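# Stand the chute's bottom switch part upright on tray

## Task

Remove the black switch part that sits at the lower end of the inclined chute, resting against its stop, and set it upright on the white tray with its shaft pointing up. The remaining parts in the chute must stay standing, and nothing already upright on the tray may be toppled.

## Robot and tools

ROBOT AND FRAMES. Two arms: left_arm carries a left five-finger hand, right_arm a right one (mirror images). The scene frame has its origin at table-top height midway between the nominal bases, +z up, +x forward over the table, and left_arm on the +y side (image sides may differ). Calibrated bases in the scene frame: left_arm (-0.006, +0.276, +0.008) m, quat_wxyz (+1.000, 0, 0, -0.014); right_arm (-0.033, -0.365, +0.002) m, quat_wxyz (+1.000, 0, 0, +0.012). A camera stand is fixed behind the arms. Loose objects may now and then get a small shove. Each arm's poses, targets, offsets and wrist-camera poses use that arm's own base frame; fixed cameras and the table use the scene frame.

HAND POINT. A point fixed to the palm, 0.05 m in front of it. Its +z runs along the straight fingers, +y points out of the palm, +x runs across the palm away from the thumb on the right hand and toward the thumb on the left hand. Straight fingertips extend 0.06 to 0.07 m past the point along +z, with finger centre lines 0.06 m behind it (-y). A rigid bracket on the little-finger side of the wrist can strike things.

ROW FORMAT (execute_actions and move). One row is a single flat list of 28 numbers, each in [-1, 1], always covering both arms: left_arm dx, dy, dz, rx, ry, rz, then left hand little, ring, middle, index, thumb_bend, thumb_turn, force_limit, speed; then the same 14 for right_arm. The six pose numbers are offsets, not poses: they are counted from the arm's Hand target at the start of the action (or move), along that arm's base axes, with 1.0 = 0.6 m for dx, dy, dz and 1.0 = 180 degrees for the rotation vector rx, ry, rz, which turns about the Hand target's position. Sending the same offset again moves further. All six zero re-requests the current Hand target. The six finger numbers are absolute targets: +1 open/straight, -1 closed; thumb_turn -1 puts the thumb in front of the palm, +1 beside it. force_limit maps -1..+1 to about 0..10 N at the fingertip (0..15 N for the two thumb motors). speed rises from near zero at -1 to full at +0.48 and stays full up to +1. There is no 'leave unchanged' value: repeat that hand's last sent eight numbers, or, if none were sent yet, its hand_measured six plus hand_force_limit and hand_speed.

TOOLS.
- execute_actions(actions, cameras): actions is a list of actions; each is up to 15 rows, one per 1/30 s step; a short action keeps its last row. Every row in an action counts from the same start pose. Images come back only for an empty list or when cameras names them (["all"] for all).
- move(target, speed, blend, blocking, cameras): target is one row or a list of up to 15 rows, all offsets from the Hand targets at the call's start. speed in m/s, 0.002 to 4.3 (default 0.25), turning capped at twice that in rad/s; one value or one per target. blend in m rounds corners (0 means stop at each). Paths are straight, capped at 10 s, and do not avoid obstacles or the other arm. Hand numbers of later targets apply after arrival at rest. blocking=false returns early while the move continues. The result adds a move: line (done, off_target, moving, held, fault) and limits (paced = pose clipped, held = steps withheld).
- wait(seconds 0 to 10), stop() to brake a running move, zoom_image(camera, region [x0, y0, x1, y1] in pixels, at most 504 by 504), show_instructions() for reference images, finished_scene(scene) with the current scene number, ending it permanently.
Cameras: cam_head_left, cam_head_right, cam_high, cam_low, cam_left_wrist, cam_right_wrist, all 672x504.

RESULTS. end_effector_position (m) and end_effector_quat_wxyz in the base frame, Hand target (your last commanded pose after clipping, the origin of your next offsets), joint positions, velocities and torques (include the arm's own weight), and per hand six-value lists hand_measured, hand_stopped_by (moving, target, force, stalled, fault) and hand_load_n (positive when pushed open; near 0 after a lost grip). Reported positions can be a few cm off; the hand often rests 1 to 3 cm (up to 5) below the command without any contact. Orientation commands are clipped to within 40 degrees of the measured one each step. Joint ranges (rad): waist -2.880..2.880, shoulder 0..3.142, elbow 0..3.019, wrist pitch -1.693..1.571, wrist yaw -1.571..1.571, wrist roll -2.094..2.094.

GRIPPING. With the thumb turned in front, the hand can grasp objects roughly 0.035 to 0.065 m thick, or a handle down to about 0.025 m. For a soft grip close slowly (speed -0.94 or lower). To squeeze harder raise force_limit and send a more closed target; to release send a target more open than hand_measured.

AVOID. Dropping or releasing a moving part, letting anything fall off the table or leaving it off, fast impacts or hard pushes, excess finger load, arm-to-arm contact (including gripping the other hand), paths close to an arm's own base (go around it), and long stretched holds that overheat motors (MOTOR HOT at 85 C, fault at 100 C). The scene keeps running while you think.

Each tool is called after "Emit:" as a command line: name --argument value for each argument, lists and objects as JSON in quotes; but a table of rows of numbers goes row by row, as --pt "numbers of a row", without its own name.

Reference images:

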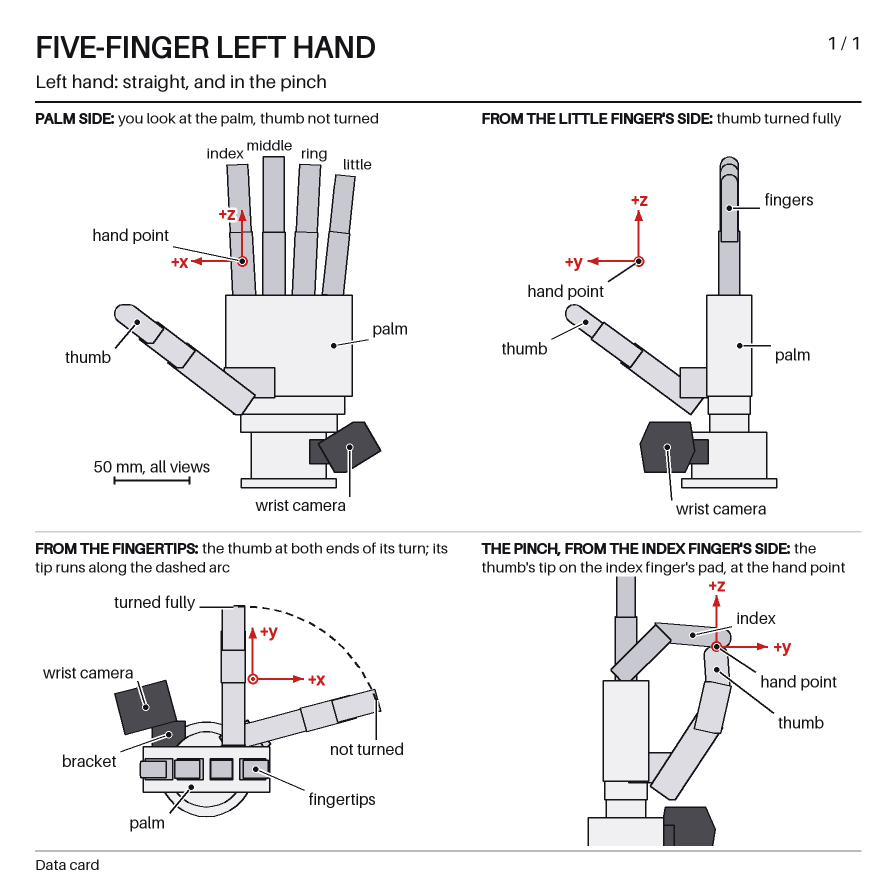

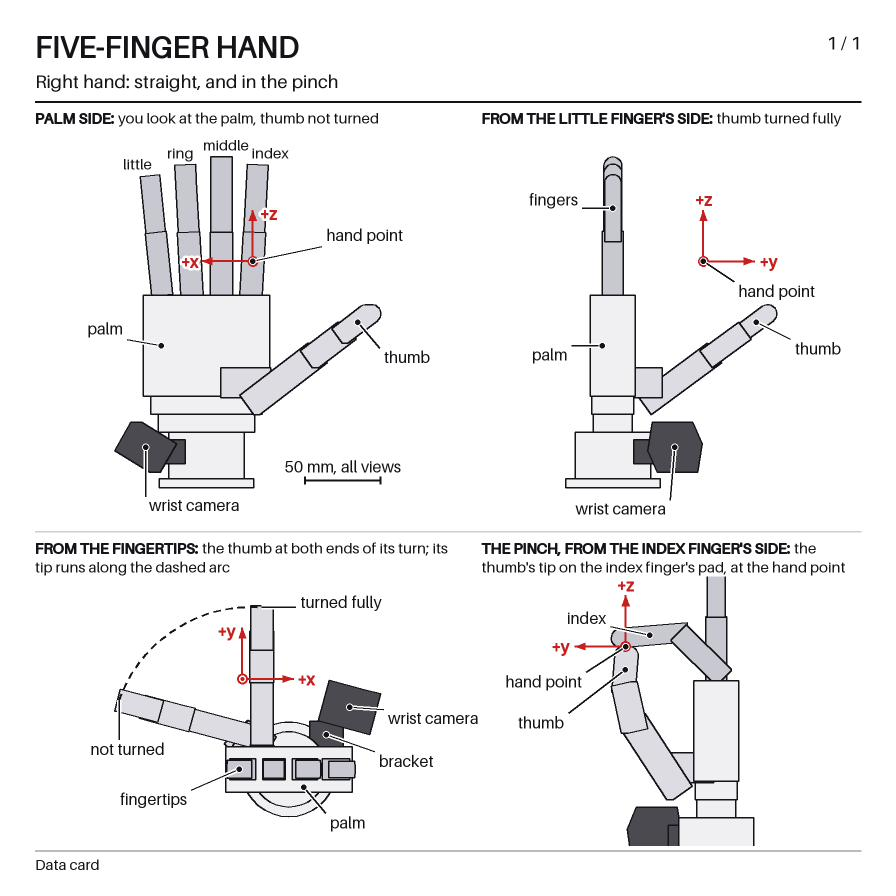

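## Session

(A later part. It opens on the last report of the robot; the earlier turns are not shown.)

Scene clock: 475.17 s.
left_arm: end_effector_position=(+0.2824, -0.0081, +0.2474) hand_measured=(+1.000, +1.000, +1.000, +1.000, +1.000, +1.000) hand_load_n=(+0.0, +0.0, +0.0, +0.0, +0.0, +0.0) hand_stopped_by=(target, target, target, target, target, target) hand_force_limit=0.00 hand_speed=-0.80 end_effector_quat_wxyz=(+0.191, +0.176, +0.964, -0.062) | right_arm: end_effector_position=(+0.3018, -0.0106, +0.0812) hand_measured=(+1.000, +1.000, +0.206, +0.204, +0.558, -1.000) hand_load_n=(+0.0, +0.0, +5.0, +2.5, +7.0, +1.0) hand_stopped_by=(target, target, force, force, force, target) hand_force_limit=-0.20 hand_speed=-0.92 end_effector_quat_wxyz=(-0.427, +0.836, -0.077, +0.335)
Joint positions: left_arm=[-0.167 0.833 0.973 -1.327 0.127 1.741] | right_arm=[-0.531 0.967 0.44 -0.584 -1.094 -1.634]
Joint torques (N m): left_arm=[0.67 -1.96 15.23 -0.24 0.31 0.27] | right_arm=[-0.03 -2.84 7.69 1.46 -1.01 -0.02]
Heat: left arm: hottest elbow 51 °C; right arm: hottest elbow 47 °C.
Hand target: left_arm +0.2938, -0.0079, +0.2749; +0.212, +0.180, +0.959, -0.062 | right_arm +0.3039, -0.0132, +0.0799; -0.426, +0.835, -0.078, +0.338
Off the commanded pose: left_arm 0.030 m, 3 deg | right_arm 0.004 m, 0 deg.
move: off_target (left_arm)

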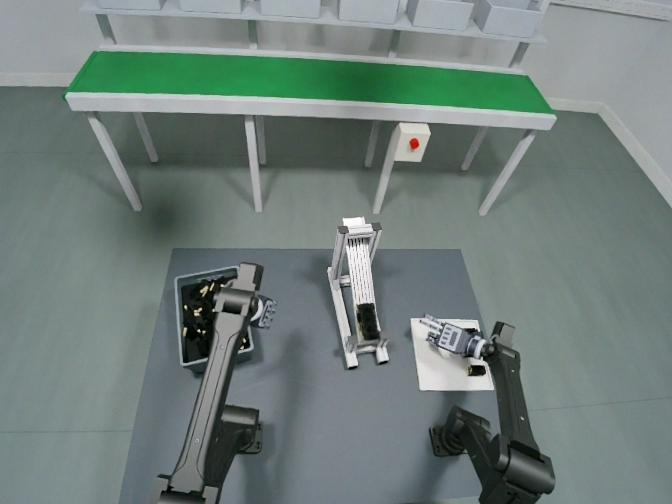

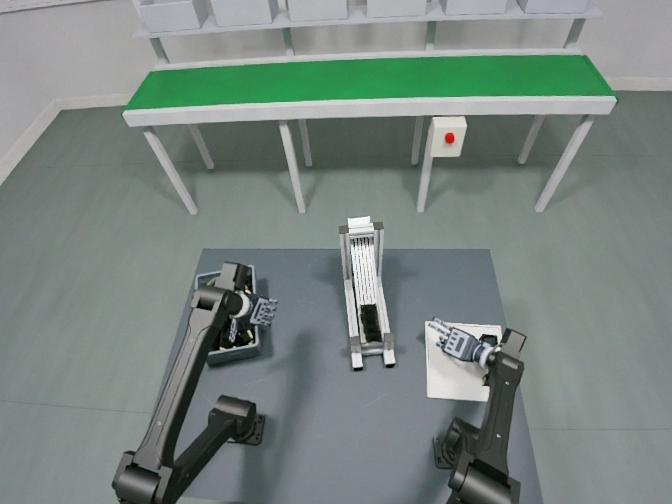

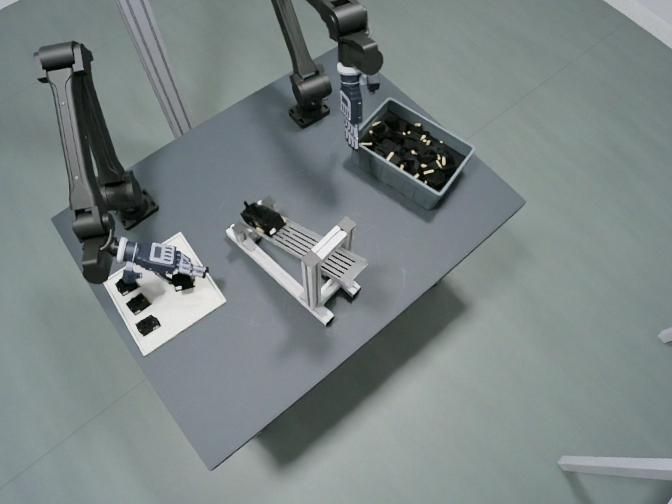

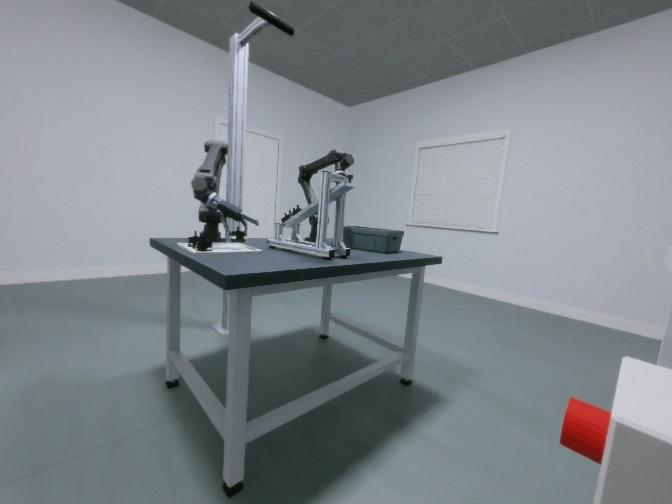

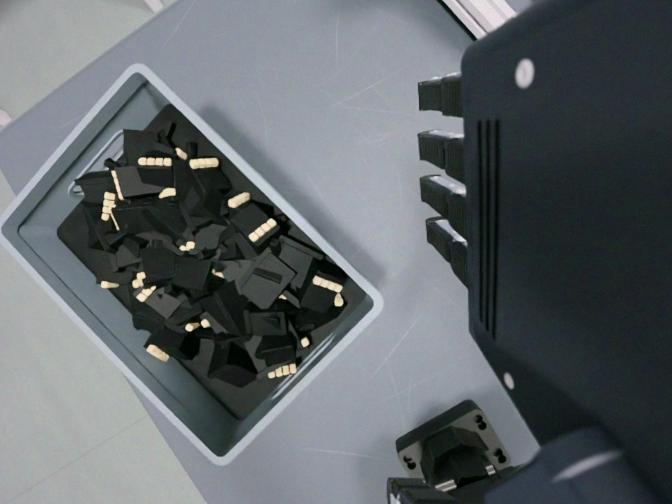

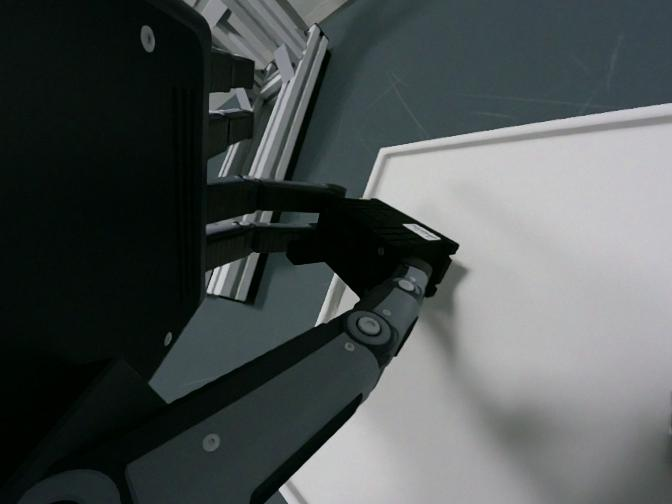

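Emit:
move --target '[0,0,0,0,0,0,1,1,1,1,1,1,0,-0.8,0,0,-0.05,0,0,0,1,1,0.0,0.0,0.25,-1,-0.2,-0.92]' --speed 0.06 --cameras '["cam_low","cam_high","cam_right_wrist","cam_head_left"]'

Emit:
zoom_image --camera "cam_low" --region '[200, 210, 260, 260]'

Emit:
zoom_image --camera "cam_high" --region '[140, 230, 220, 310]'

Scene clock: 484.60 s.
left_arm: end_effector_position=(+0.2824, -0.0081, +0.2474) hand_measured=(+1.000, +1.000, +1.000, +1.000, +1.000, +1.000) hand_load_n=(+0.0, +0.0, +0.0, +0.0, +0.0, +0.0) hand_stopped_by=(target, target, target, target, target, target) hand_force_limit=0.00 hand_speed=-0.80 end_effector_quat_wxyz=(+0.191, +0.176, +0.964, -0.062) | right_arm: end_effector_position=(+0.3037, -0.0112, +0.0533) hand_measured=(+1.000, +1.000, +0.206, +0.204, +0.558, -1.000) hand_load_n=(+0.0, +0.0, +5.0, +2.5, +7.0, +0.5) hand_stopped_by=(target, target, force, force, force, target) hand_force_limit=-0.20 hand_speed=-0.92 end_effector_quat_wxyz=(-0.428, +0.835, -0.076, +0.336)
Joint positions: left_arm=[-0.167 0.833 0.973 -1.327 0.127 1.741] | right_arm=[-0.531 1.046 0.392 -0.453 -1.098 -1.634]
Joint torques (N m): left_arm=[0.73 -1.96 15.27 -0.23 0.31 0.26] | right_arm=[-0.15 -3.19 6.86 1.43 -0.88 -0.04]
Heat: left arm: hottest elbow 51 °C; right arm: hottest elbow 45 °C.
Hand target: left_arm +0.2938, -0.0079, +0.2749; +0.212, +0.180, +0.959, -0.062 | right_arm +0.3039, -0.0133, +0.0500; -0.426, +0.835, -0.077, +0.338
Off the commanded pose: left_arm 0.030 m, 3 deg | right_arm 0.004 m, 0 deg.
move: off_target (left_arm)
Images, in order (width x height): cam_head_left 672x504, cam_high 672x504, cam_low 672x504, cam_right_wrist 672x504.

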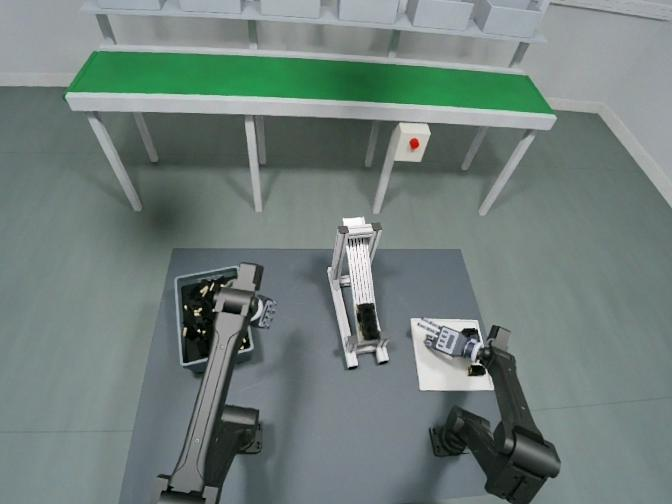

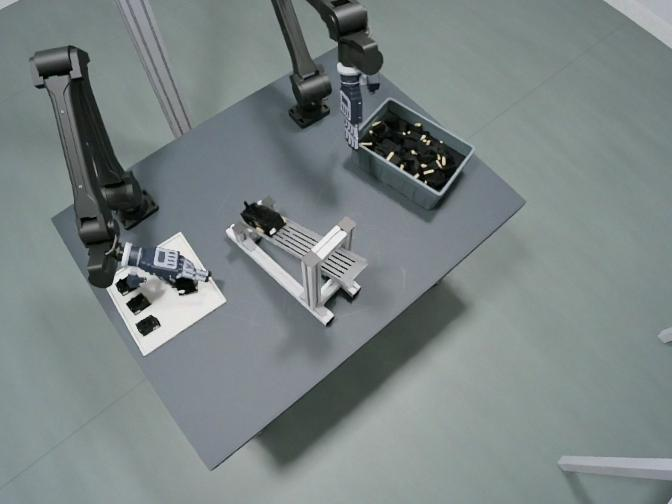

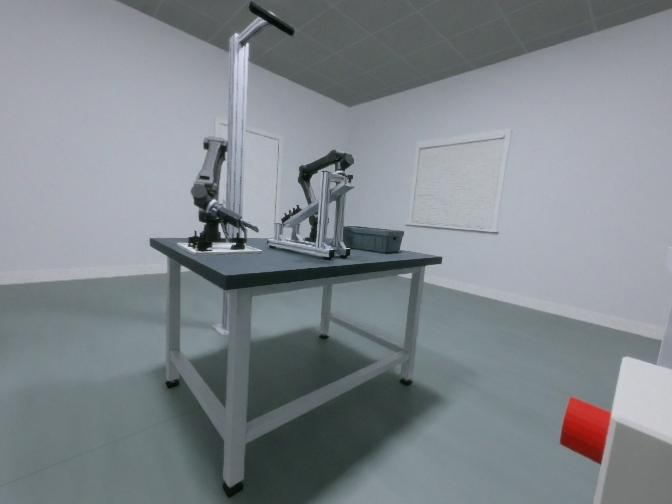

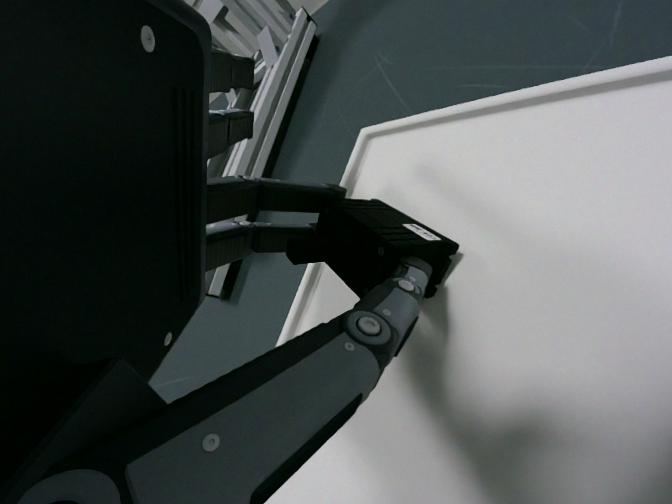

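Scaled by 8.400 from the camera's 672x504 image, which has a finer 960x720 frame.

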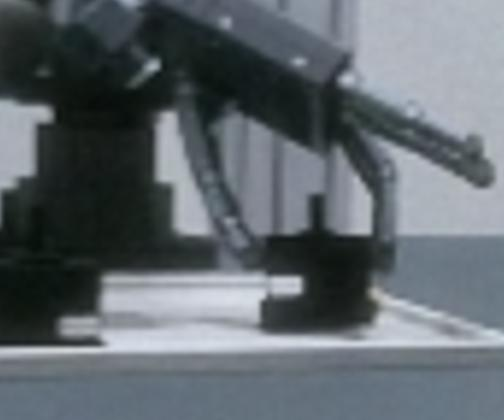

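Scaled by 6.300 from the camera's 672x504 image, which has a finer 960x720 frame.

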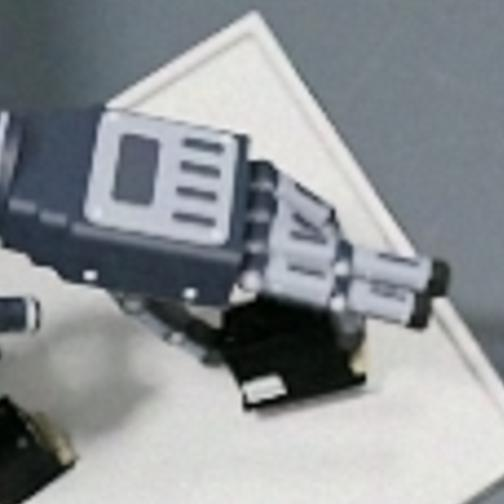

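Emit:
move --target '[0,0,0,0,0,0,1,1,1,1,1,1,0,-0.8,0,0,-0.015,0,0,0,1,1,0.0,0.0,0.25,-1,-0.2,-0.92]' --speed 0.03 --cameras '["cam_low","cam_right_wrist"]'

Emit:
zoom_image --camera "cam_low" --region '[200, 210, 260, 260]'

Emit:
zoom_image --camera "cam_right_wrist" --region '[280, 160, 500, 340]'

Scene clock: 492.23 s.
left_arm: end_effector_position=(+0.2824, -0.0081, +0.2474) hand_measured=(+1.000, +1.000, +1.000, +1.000, +1.000, +1.000) hand_load_n=(+0.0, +0.0, +0.0, +0.0, +0.0, +0.0) hand_stopped_by=(target, target, target, target, target, target) hand_force_limit=0.00 hand_speed=-0.80 end_effector_quat_wxyz=(+0.191, +0.176, +0.964, -0.062) | right_arm: end_effector_position=(+0.3081, -0.0126, +0.0513) hand_measured=(+1.000, +1.000, +0.206, +0.204, +0.558, -1.000) hand_load_n=(+0.0, +0.0, +6.0, +3.0, +5.5, -1.0) hand_stopped_by=(target, target, force, force, force, target) hand_force_limit=-0.20 hand_speed=-0.92 end_effector_quat_wxyz=(-0.427, +0.833, -0.069, +0.345)
Joint positions: left_arm=[-0.167 0.833 0.973 -1.327 0.127 1.741] | right_arm=[-0.531 1.062 0.387 -0.41 -1.105 -1.634]
Joint torques (N m): left_arm=[0.73 -2.02 15.2 -0.24 0.31 0.27] | right_arm=[-0.38 -2.2 6.2 1.44 -0.54 -0.03]
Heat: left arm: hottest elbow 51 °C; right arm: hottest elbow 44 °C.
Hand target: left_arm +0.2938, -0.0079, +0.2749; +0.212, +0.180, +0.959, -0.062 | right_arm +0.3039, -0.0133, +0.0410; -0.426, +0.835, -0.078, +0.338
Off the commanded pose: left_arm 0.030 m, 3 deg | right_arm 0.011 m, 1 deg.
move: off_target (left_arm, right_arm)
Images, in order (width x height): cam_low 672x504, cam_right_wrist 672x504.

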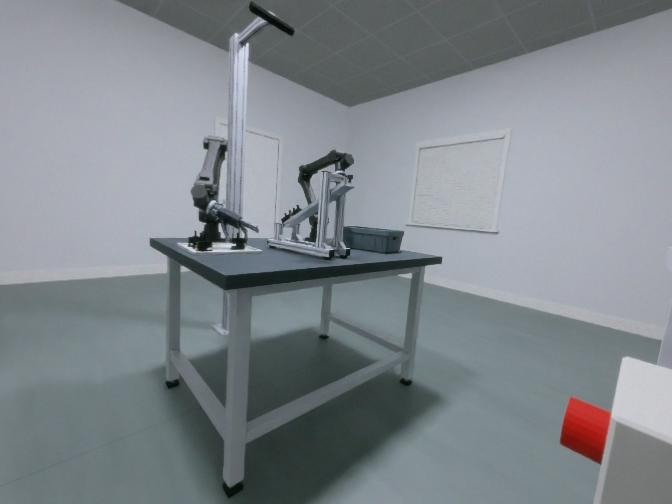

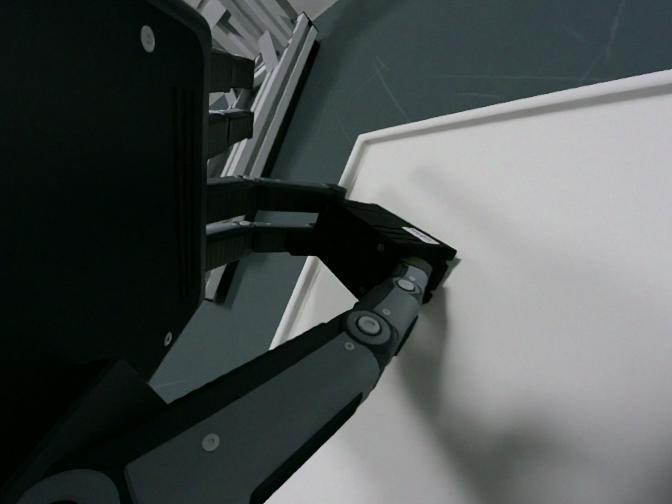

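Scaled by 8.400 from the camera's 672x504 image, which has a finer 960x720 frame.

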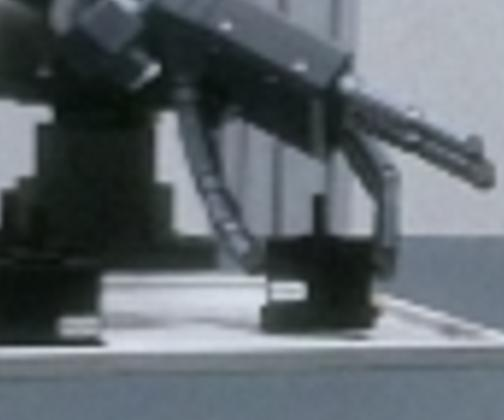

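Scaled by 2.291 from the camera's 672x504 image, which has a finer 960x720 frame.

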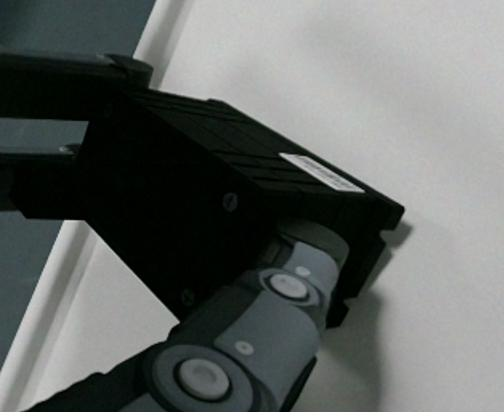

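Emit:
execute_actions --actions '[]'

Emit:
zoom_image --camera "cam_high" --region '[160, 250, 220, 310]'

Emit:
zoom_image --camera "cam_head_left" --region '[410, 310, 500, 390]'

Emit:
zoom_image --camera "cam_head_right" --region '[420, 310, 510, 390]'

Scene clock: 508.77 s.
left_arm: end_effector_position=(+0.2824, -0.0081, +0.2474) hand_measured=(+1.000, +1.000, +1.000, +1.000, +1.000, +1.000) hand_load_n=(+0.0, +0.0, +0.0, +0.0, +0.0, +0.0) hand_stopped_by=(target, target, target, target, target, target) hand_force_limit=0.00 hand_speed=-0.80 end_effector_quat_wxyz=(+0.191, +0.176, +0.964, -0.062) | right_arm: end_effector_position=(+0.3082, -0.0126, +0.0513) hand_measured=(+1.000, +1.000, +0.206, +0.204, +0.558, -1.000) hand_load_n=(+0.0, +0.0, +5.5, +3.0, +5.0, -1.0) hand_stopped_by=(target, target, force, force, force, target) hand_force_limit=-0.20 hand_speed=-0.92 end_effector_quat_wxyz=(-0.427, +0.833, -0.069, +0.345)
Joint positions: left_arm=[-0.167 0.833 0.973 -1.327 0.127 1.741] | right_arm=[-0.531 1.062 0.387 -0.41 -1.105 -1.634]
Joint velocities: within noise
Joint torques (N m): left_arm=[0.73 -1.85 15.25 -0.24 0.31 0.25] | right_arm=[-0.03 -2.9 6.11 1.46 -0.54 -0.04]
Heat: left arm: hottest elbow 51 °C; right arm: hottest elbow 42 °C.
Hand target: left_arm +0.2938, -0.0079, +0.2749; +0.212, +0.180, +0.959, -0.062 | right_arm +0.3039, -0.0133, +0.0410; -0.426, +0.835, -0.078, +0.338
Off the commanded pose: left_arm 0.030 m, 3 deg | right_arm 0.011 m, 1 deg.

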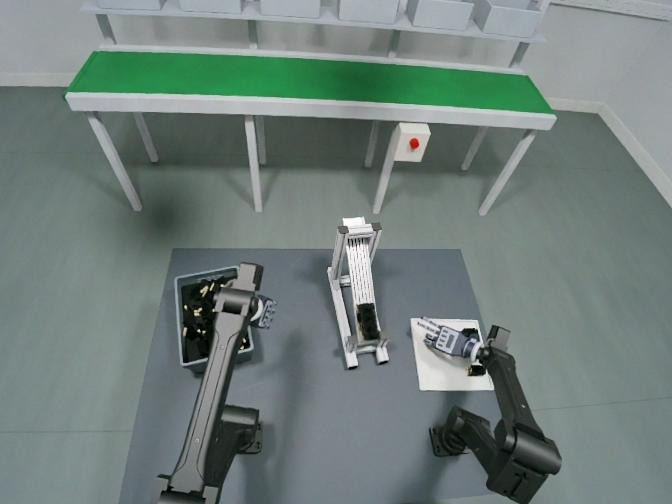

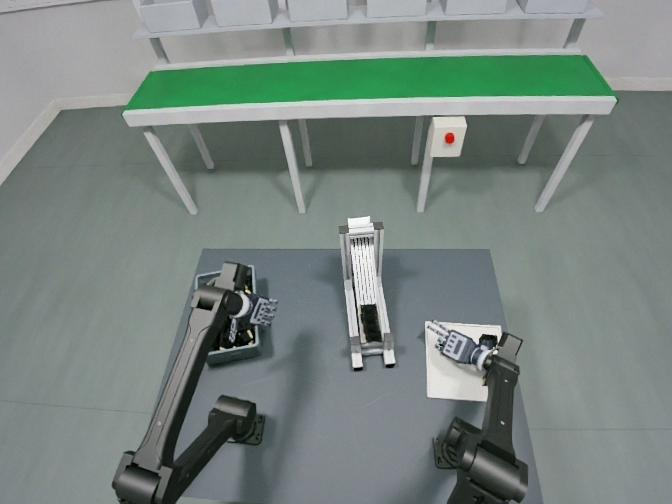

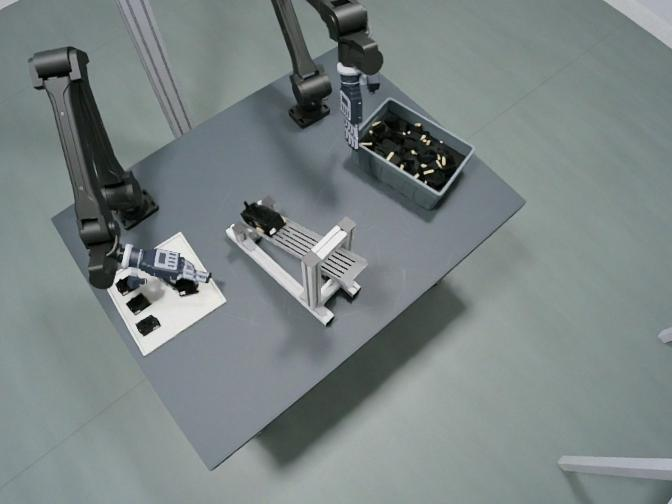

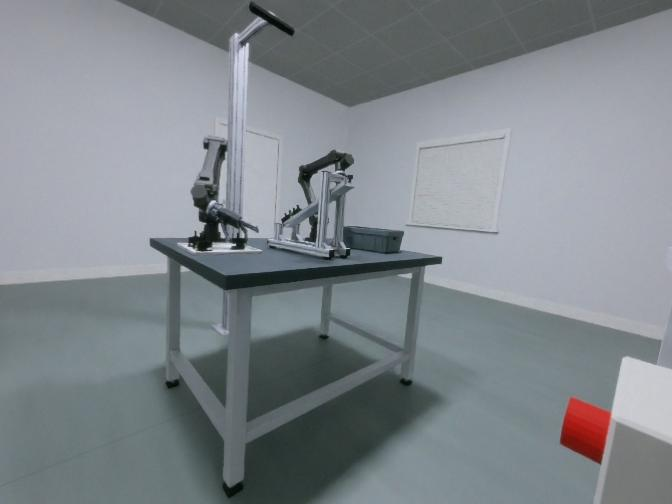

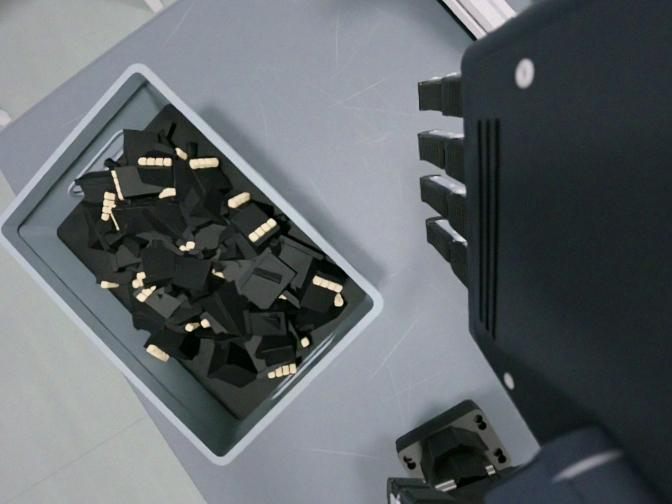

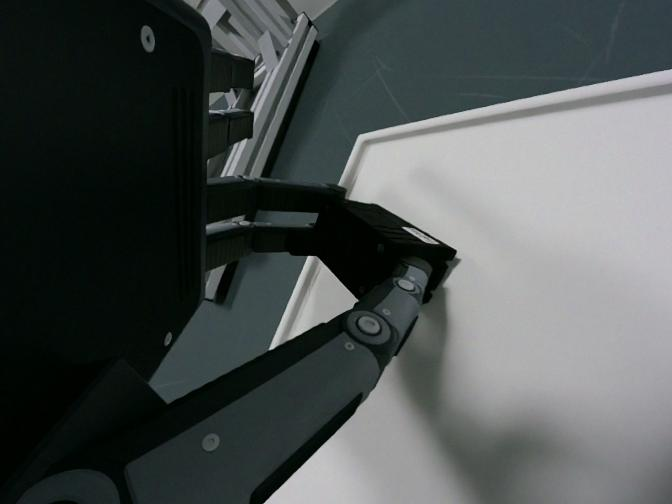

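Scaled by 8.400 from the camera's 672x504 image, which has a finer 960x720 frame.

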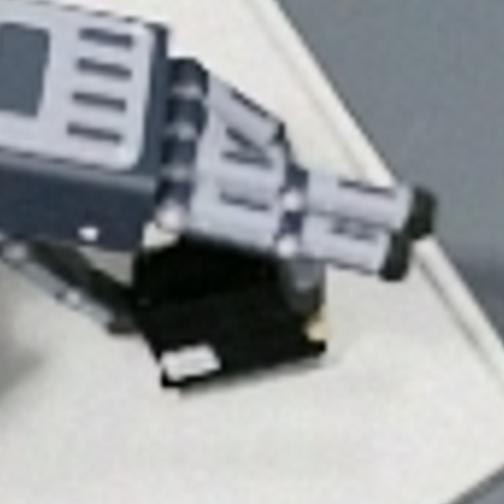

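Scaled by 5.600 from the camera's 672x504 image, which has a finer 960x720 frame.

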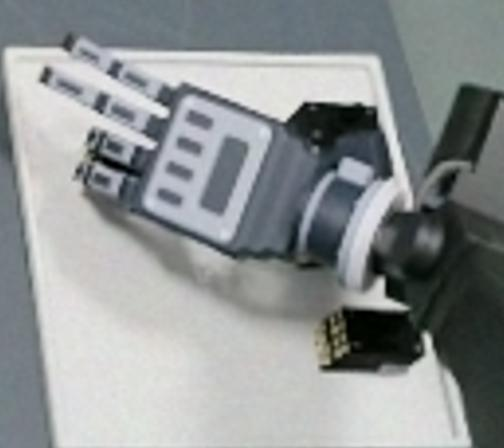

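Scaled by 5.600 from the camera's 672x504 image, which has a finer 960x720 frame.

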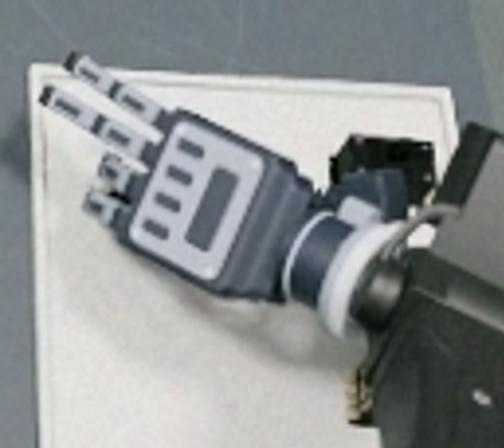

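Emit:
move --target '[0,0,0,0,0,0,1,1,1,1,1,1,0,-0.8,0.003,0,-0.02,0,0,0,1,1,0.0,0.0,0.25,-1,-0.2,-0.92]' --speed 0.03 --cameras '["cam_low","cam_right_wrist","cam_high"]'

Emit:
zoom_image --camera "cam_high" --region '[160, 250, 220, 310]'

Emit:
zoom_image --camera "cam_right_wrist" --region '[280, 160, 500, 340]'

Scene clock: 521.27 s.
left_arm: end_effector_position=(+0.2824, -0.0081, +0.2474) hand_measured=(+1.000, +1.000, +1.000, +1.000, +1.000, +1.000) hand_load_n=(+0.0, +0.0, +0.0, +0.0, +0.0, +0.0) hand_stopped_by=(target, target, target, target, target, target) hand_force_limit=0.00 hand_speed=-0.80 end_effector_quat_wxyz=(+0.191, +0.176, +0.964, -0.062) | right_arm: end_effector_position=(+0.3155, -0.0162, +0.0452) hand_measured=(+1.000, +1.000, +0.206, +0.204, +0.558, -1.000) hand_load_n=(+0.0, +0.0, +7.0, +2.5, +5.0, -1.0) hand_stopped_by=(target, target, force, force, force, target) hand_force_limit=-0.20 hand_speed=-0.92 end_effector_quat_wxyz=(-0.424, +0.831, -0.061, +0.355)
Joint positions: left_arm=[-0.167 0.833 0.973 -1.327 0.127 1.741] | right_arm=[-0.531 1.101 0.379 -0.336 -1.11 -1.634]
Joint torques (N m): left_arm=[0.67 -1.85 15.24 -0.2 0.31 0.25] | right_arm=[-0.5 -2.55 5.38 1.02 -0.28 0.03]
Heat: left arm: hottest elbow 51 °C; right arm: hottest elbow 41 °C.
Hand target: left_arm +0.2938, -0.0079, +0.2749; +0.212, +0.180, +0.959, -0.062 | right_arm +0.3057, -0.0132, +0.0289; -0.427, +0.835, -0.078, +0.338
Off the commanded pose: left_arm 0.030 m, 3 deg | right_arm 0.019 m, 3 deg.
move: off_target (left_arm, right_arm)
Images, in order (width x height): cam_high 672x504, cam_low 672x504, cam_right_wrist 672x504.

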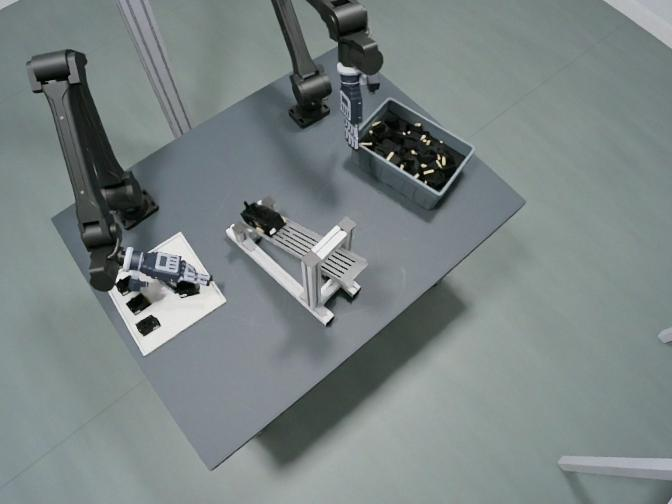

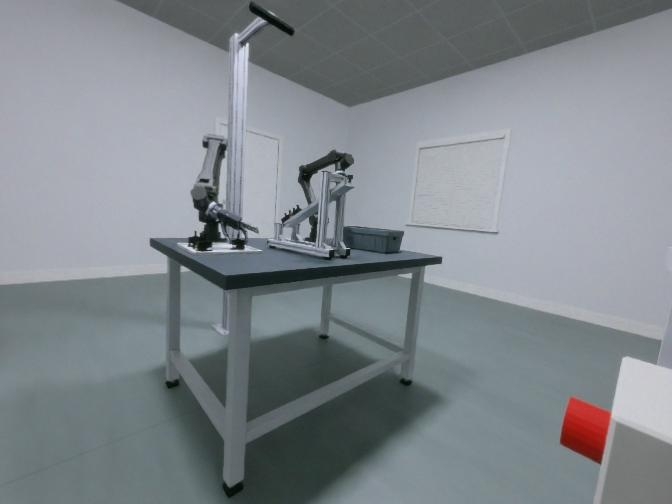

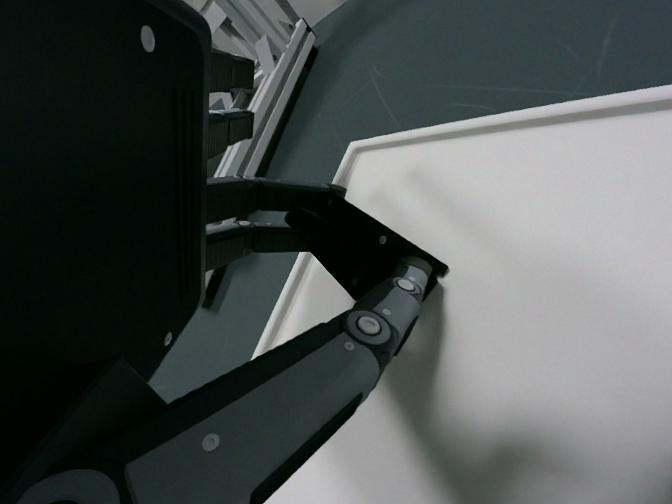

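Scaled by 8.400 from the camera's 672x504 image, which has a finer 960x720 frame.

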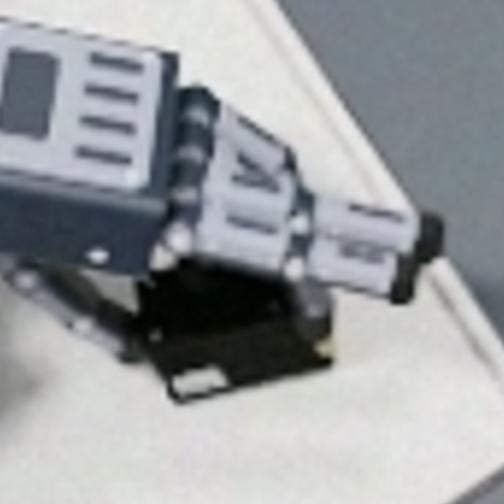

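Scaled by 2.291 from the camera's 672x504 image, which has a finer 960x720 frame.

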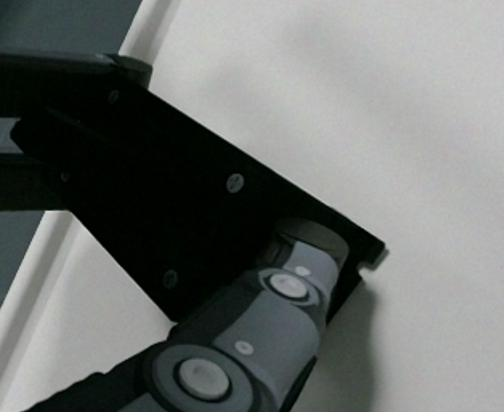

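Emit:
move --target '[0,0,0,0,0,0,1,1,1,1,1,1,0,-0.8,0.012,-0.004,0.022,0,0,0,1,1,0.0,0.0,0.25,-1,-0.2,-0.92]' --speed 0.03 --cameras '["cam_low","cam_right_wrist","cam_high"]'

Emit:
zoom_image --camera "cam_high" --region '[160, 250, 220, 310]'

Emit:
zoom_image --camera "cam_right_wrist" --region '[280, 160, 500, 340]'

Emit:
zoom_image --camera "cam_low" --region '[200, 210, 260, 260]'

Scene clock: 530.57 s.
left_arm: end_effector_position=(+0.2824, -0.0081, +0.2474) hand_measured=(+1.000, +1.000, +1.000, +1.000, +1.000, +1.000) hand_load_n=(+0.0, +0.0, +0.0, +0.0, +0.0, +0.0) hand_stopped_by=(target, target, target, target, target, target) hand_force_limit=0.00 hand_speed=-0.80 end_effector_quat_wxyz=(+0.191, +0.176, +0.964, -0.062) | right_arm: end_effector_position=(+0.3152, -0.0161, +0.0452) hand_measured=(+1.000, +1.000, +0.206, +0.204, +0.558, -1.000) hand_load_n=(+0.0, +0.0, +7.5, +2.5, +5.5, -2.0) hand_stopped_by=(target, target, force, force, force, target) hand_force_limit=-0.20 hand_speed=-0.92 end_effector_quat_wxyz=(-0.424, +0.831, -0.062, +0.354)
Joint positions: left_arm=[-0.167 0.833 0.973 -1.327 0.127 1.741] | right_arm=[-0.531 1.101 0.381 -0.341 -1.109 -1.634]
Joint torques (N m): left_arm=[0.67 -1.85 15.24 -0.27 0.31 0.26] | right_arm=[0.85 -3.08 7.58 0.01 -0.15 0.15]
Heat: left arm: hottest elbow 51 °C; right arm: hottest elbow 41 °C.
Hand target: left_arm +0.2938, -0.0079, +0.2749; +0.212, +0.180, +0.959, -0.062 | right_arm +0.3130, -0.0157, +0.0422; -0.426, +0.835, -0.077, +0.338
Off the commanded pose: left_arm 0.030 m, 3 deg | right_arm 0.004 m, 3 deg.
move: off_target (left_arm, right_arm)
Images, in order (width x height): cam_high 672x504, cam_low 672x504, cam_right_wrist 672x504.

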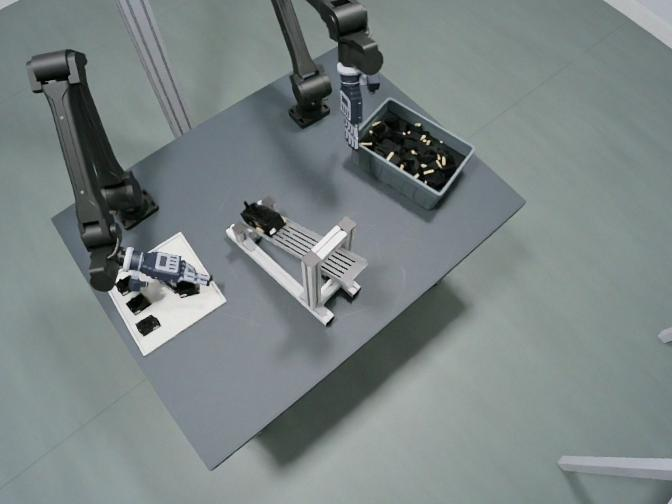

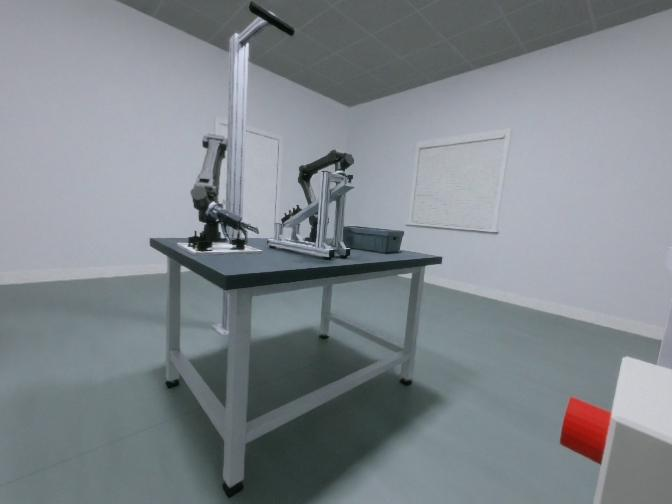

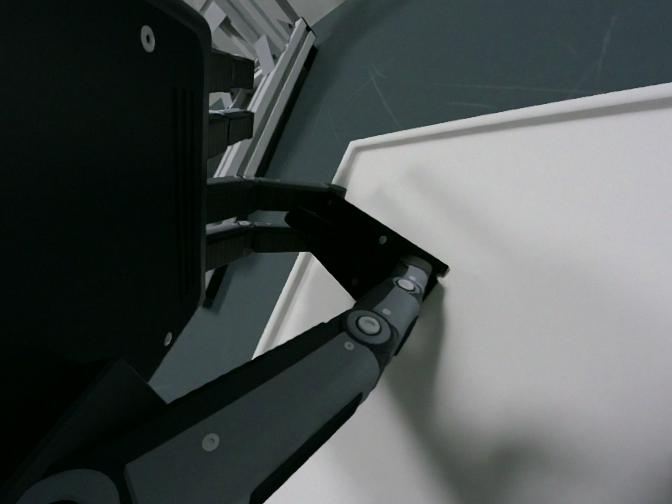

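Scaled by 8.400 from the camera's 672x504 image, which has a finer 960x720 frame.

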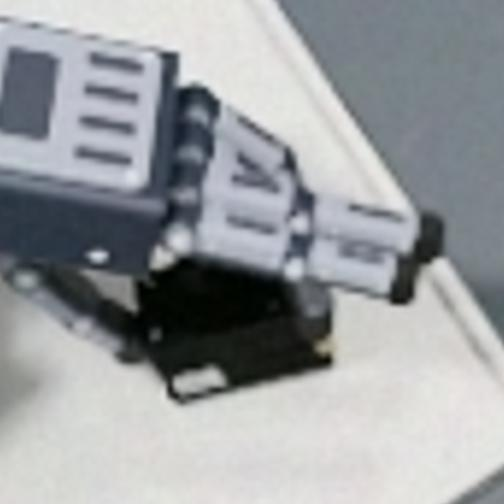

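Scaled by 2.291 from the camera's 672x504 image, which has a finer 960x720 frame.

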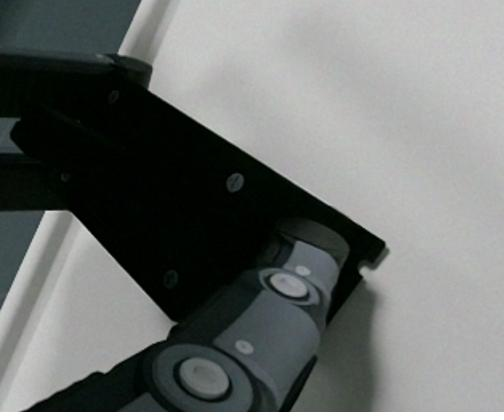

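Scaled by 8.400 from the camera's 672x504 image, which has a finer 960x720 frame.

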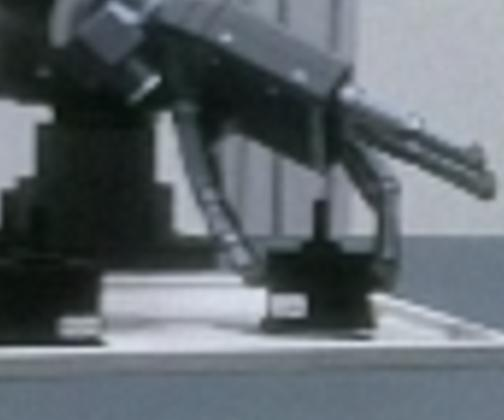

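Emit:
move --target '[0,0,0,0,0,0,1,1,1,1,1,1,0,-0.8,0,0,0,0,0,0,1,1,0.5,0.5,0.7,-1,-0.2,-0.85]' --speed 0.03 --cameras '["cam_low","cam_right_wrist","cam_high"]'

Emit:
zoom_image --camera "cam_high" --region '[160, 250, 220, 310]'

Emit:
zoom_image --camera "cam_low" --region '[200, 210, 260, 260]'

Scene clock: 540.87 s.
left_arm: end_effector_position=(+0.2824, -0.0081, +0.2474) hand_measured=(+1.000, +1.000, +1.000, +1.000, +1.000, +1.000) hand_load_n=(+0.0, +0.0, +0.0, +0.0, +0.0, +0.0) hand_stopped_by=(target, target, target, target, target, target) hand_force_limit=0.00 hand_speed=-0.80 end_effector_quat_wxyz=(+0.191, +0.176, +0.964, -0.062) | right_arm: end_effector_position=(+0.3117, -0.0162, +0.0420) hand_measured=(+1.000, +1.000, +0.500, +0.500, +0.700, -1.000) hand_load_n=(+0.0, +0.0, +0.0, +0.0, +0.0, +0.5) hand_stopped_by=(target, target, target, target, target, target) hand_force_limit=-0.20 hand_speed=-0.85 end_effector_quat_wxyz=(-0.424, +0.834, -0.074, +0.345)
Joint positions: left_arm=[-0.167 0.833 0.973 -1.327 0.127 1.741] | right_arm=[-0.531 1.102 0.381 -0.356 -1.095 -1.621]
Joint torques (N m): left_arm=[0.79 -1.96 15.25 -0.21 0.3 0.27] | right_arm=[0.73 -3.72 7.71 0.57 -0.75 0.05]
Heat: left arm: hottest elbow 52 °C; right arm: hottest elbow 41 °C.
Hand target: left_arm +0.2938, -0.0079, +0.2749; +0.212, +0.180, +0.959, -0.062 | right_arm +0.3130, -0.0157, +0.0422; -0.426, +0.835, -0.077, +0.338
Off the commanded pose: left_arm 0.030 m, 3 deg | right_arm 0.001 m, 1 deg.
move: off_target (left_arm)
Images, in order (width x height): cam_high 672x504, cam_low 672x504, cam_right_wrist 672x504.

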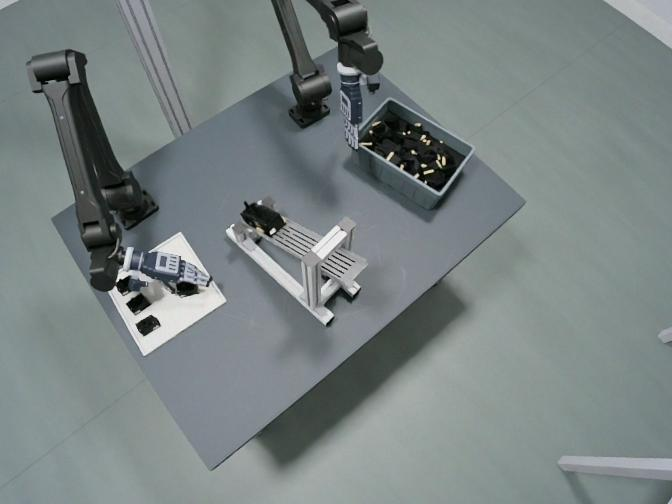

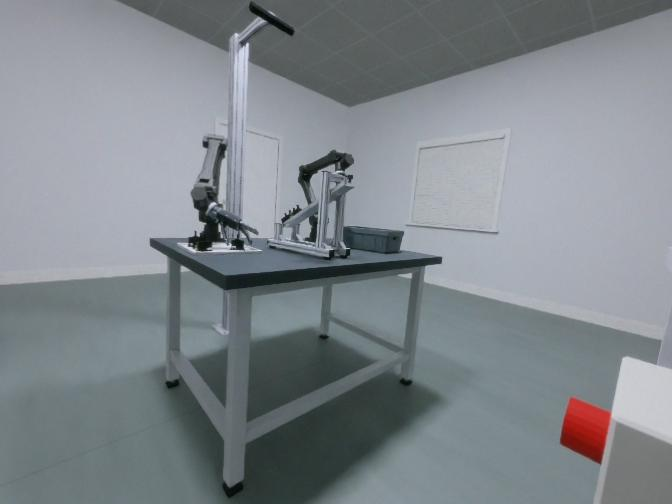

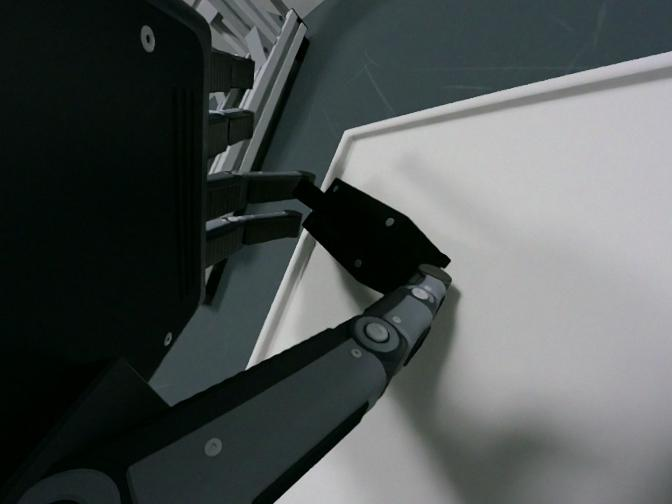

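Scaled by 8.400 from the camera's 672x504 image, which has a finer 960x720 frame.

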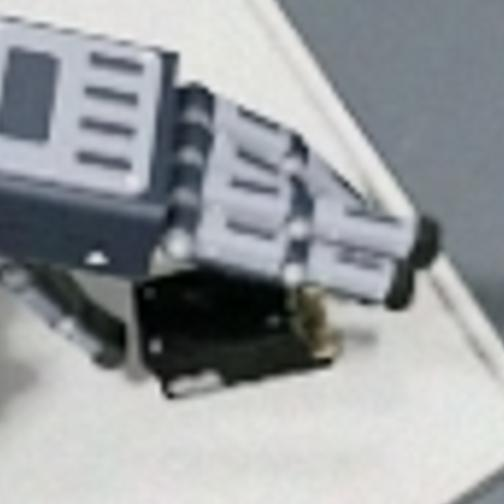

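Scaled by 8.400 from the camera's 672x504 image, which has a finer 960x720 frame.

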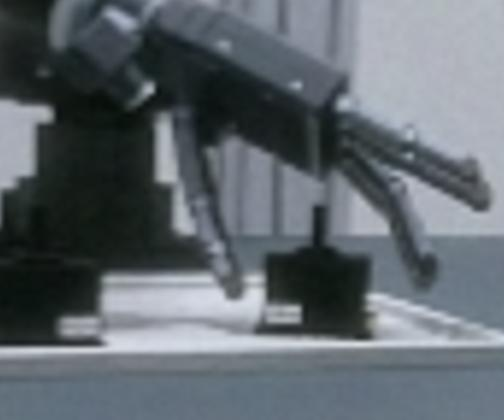

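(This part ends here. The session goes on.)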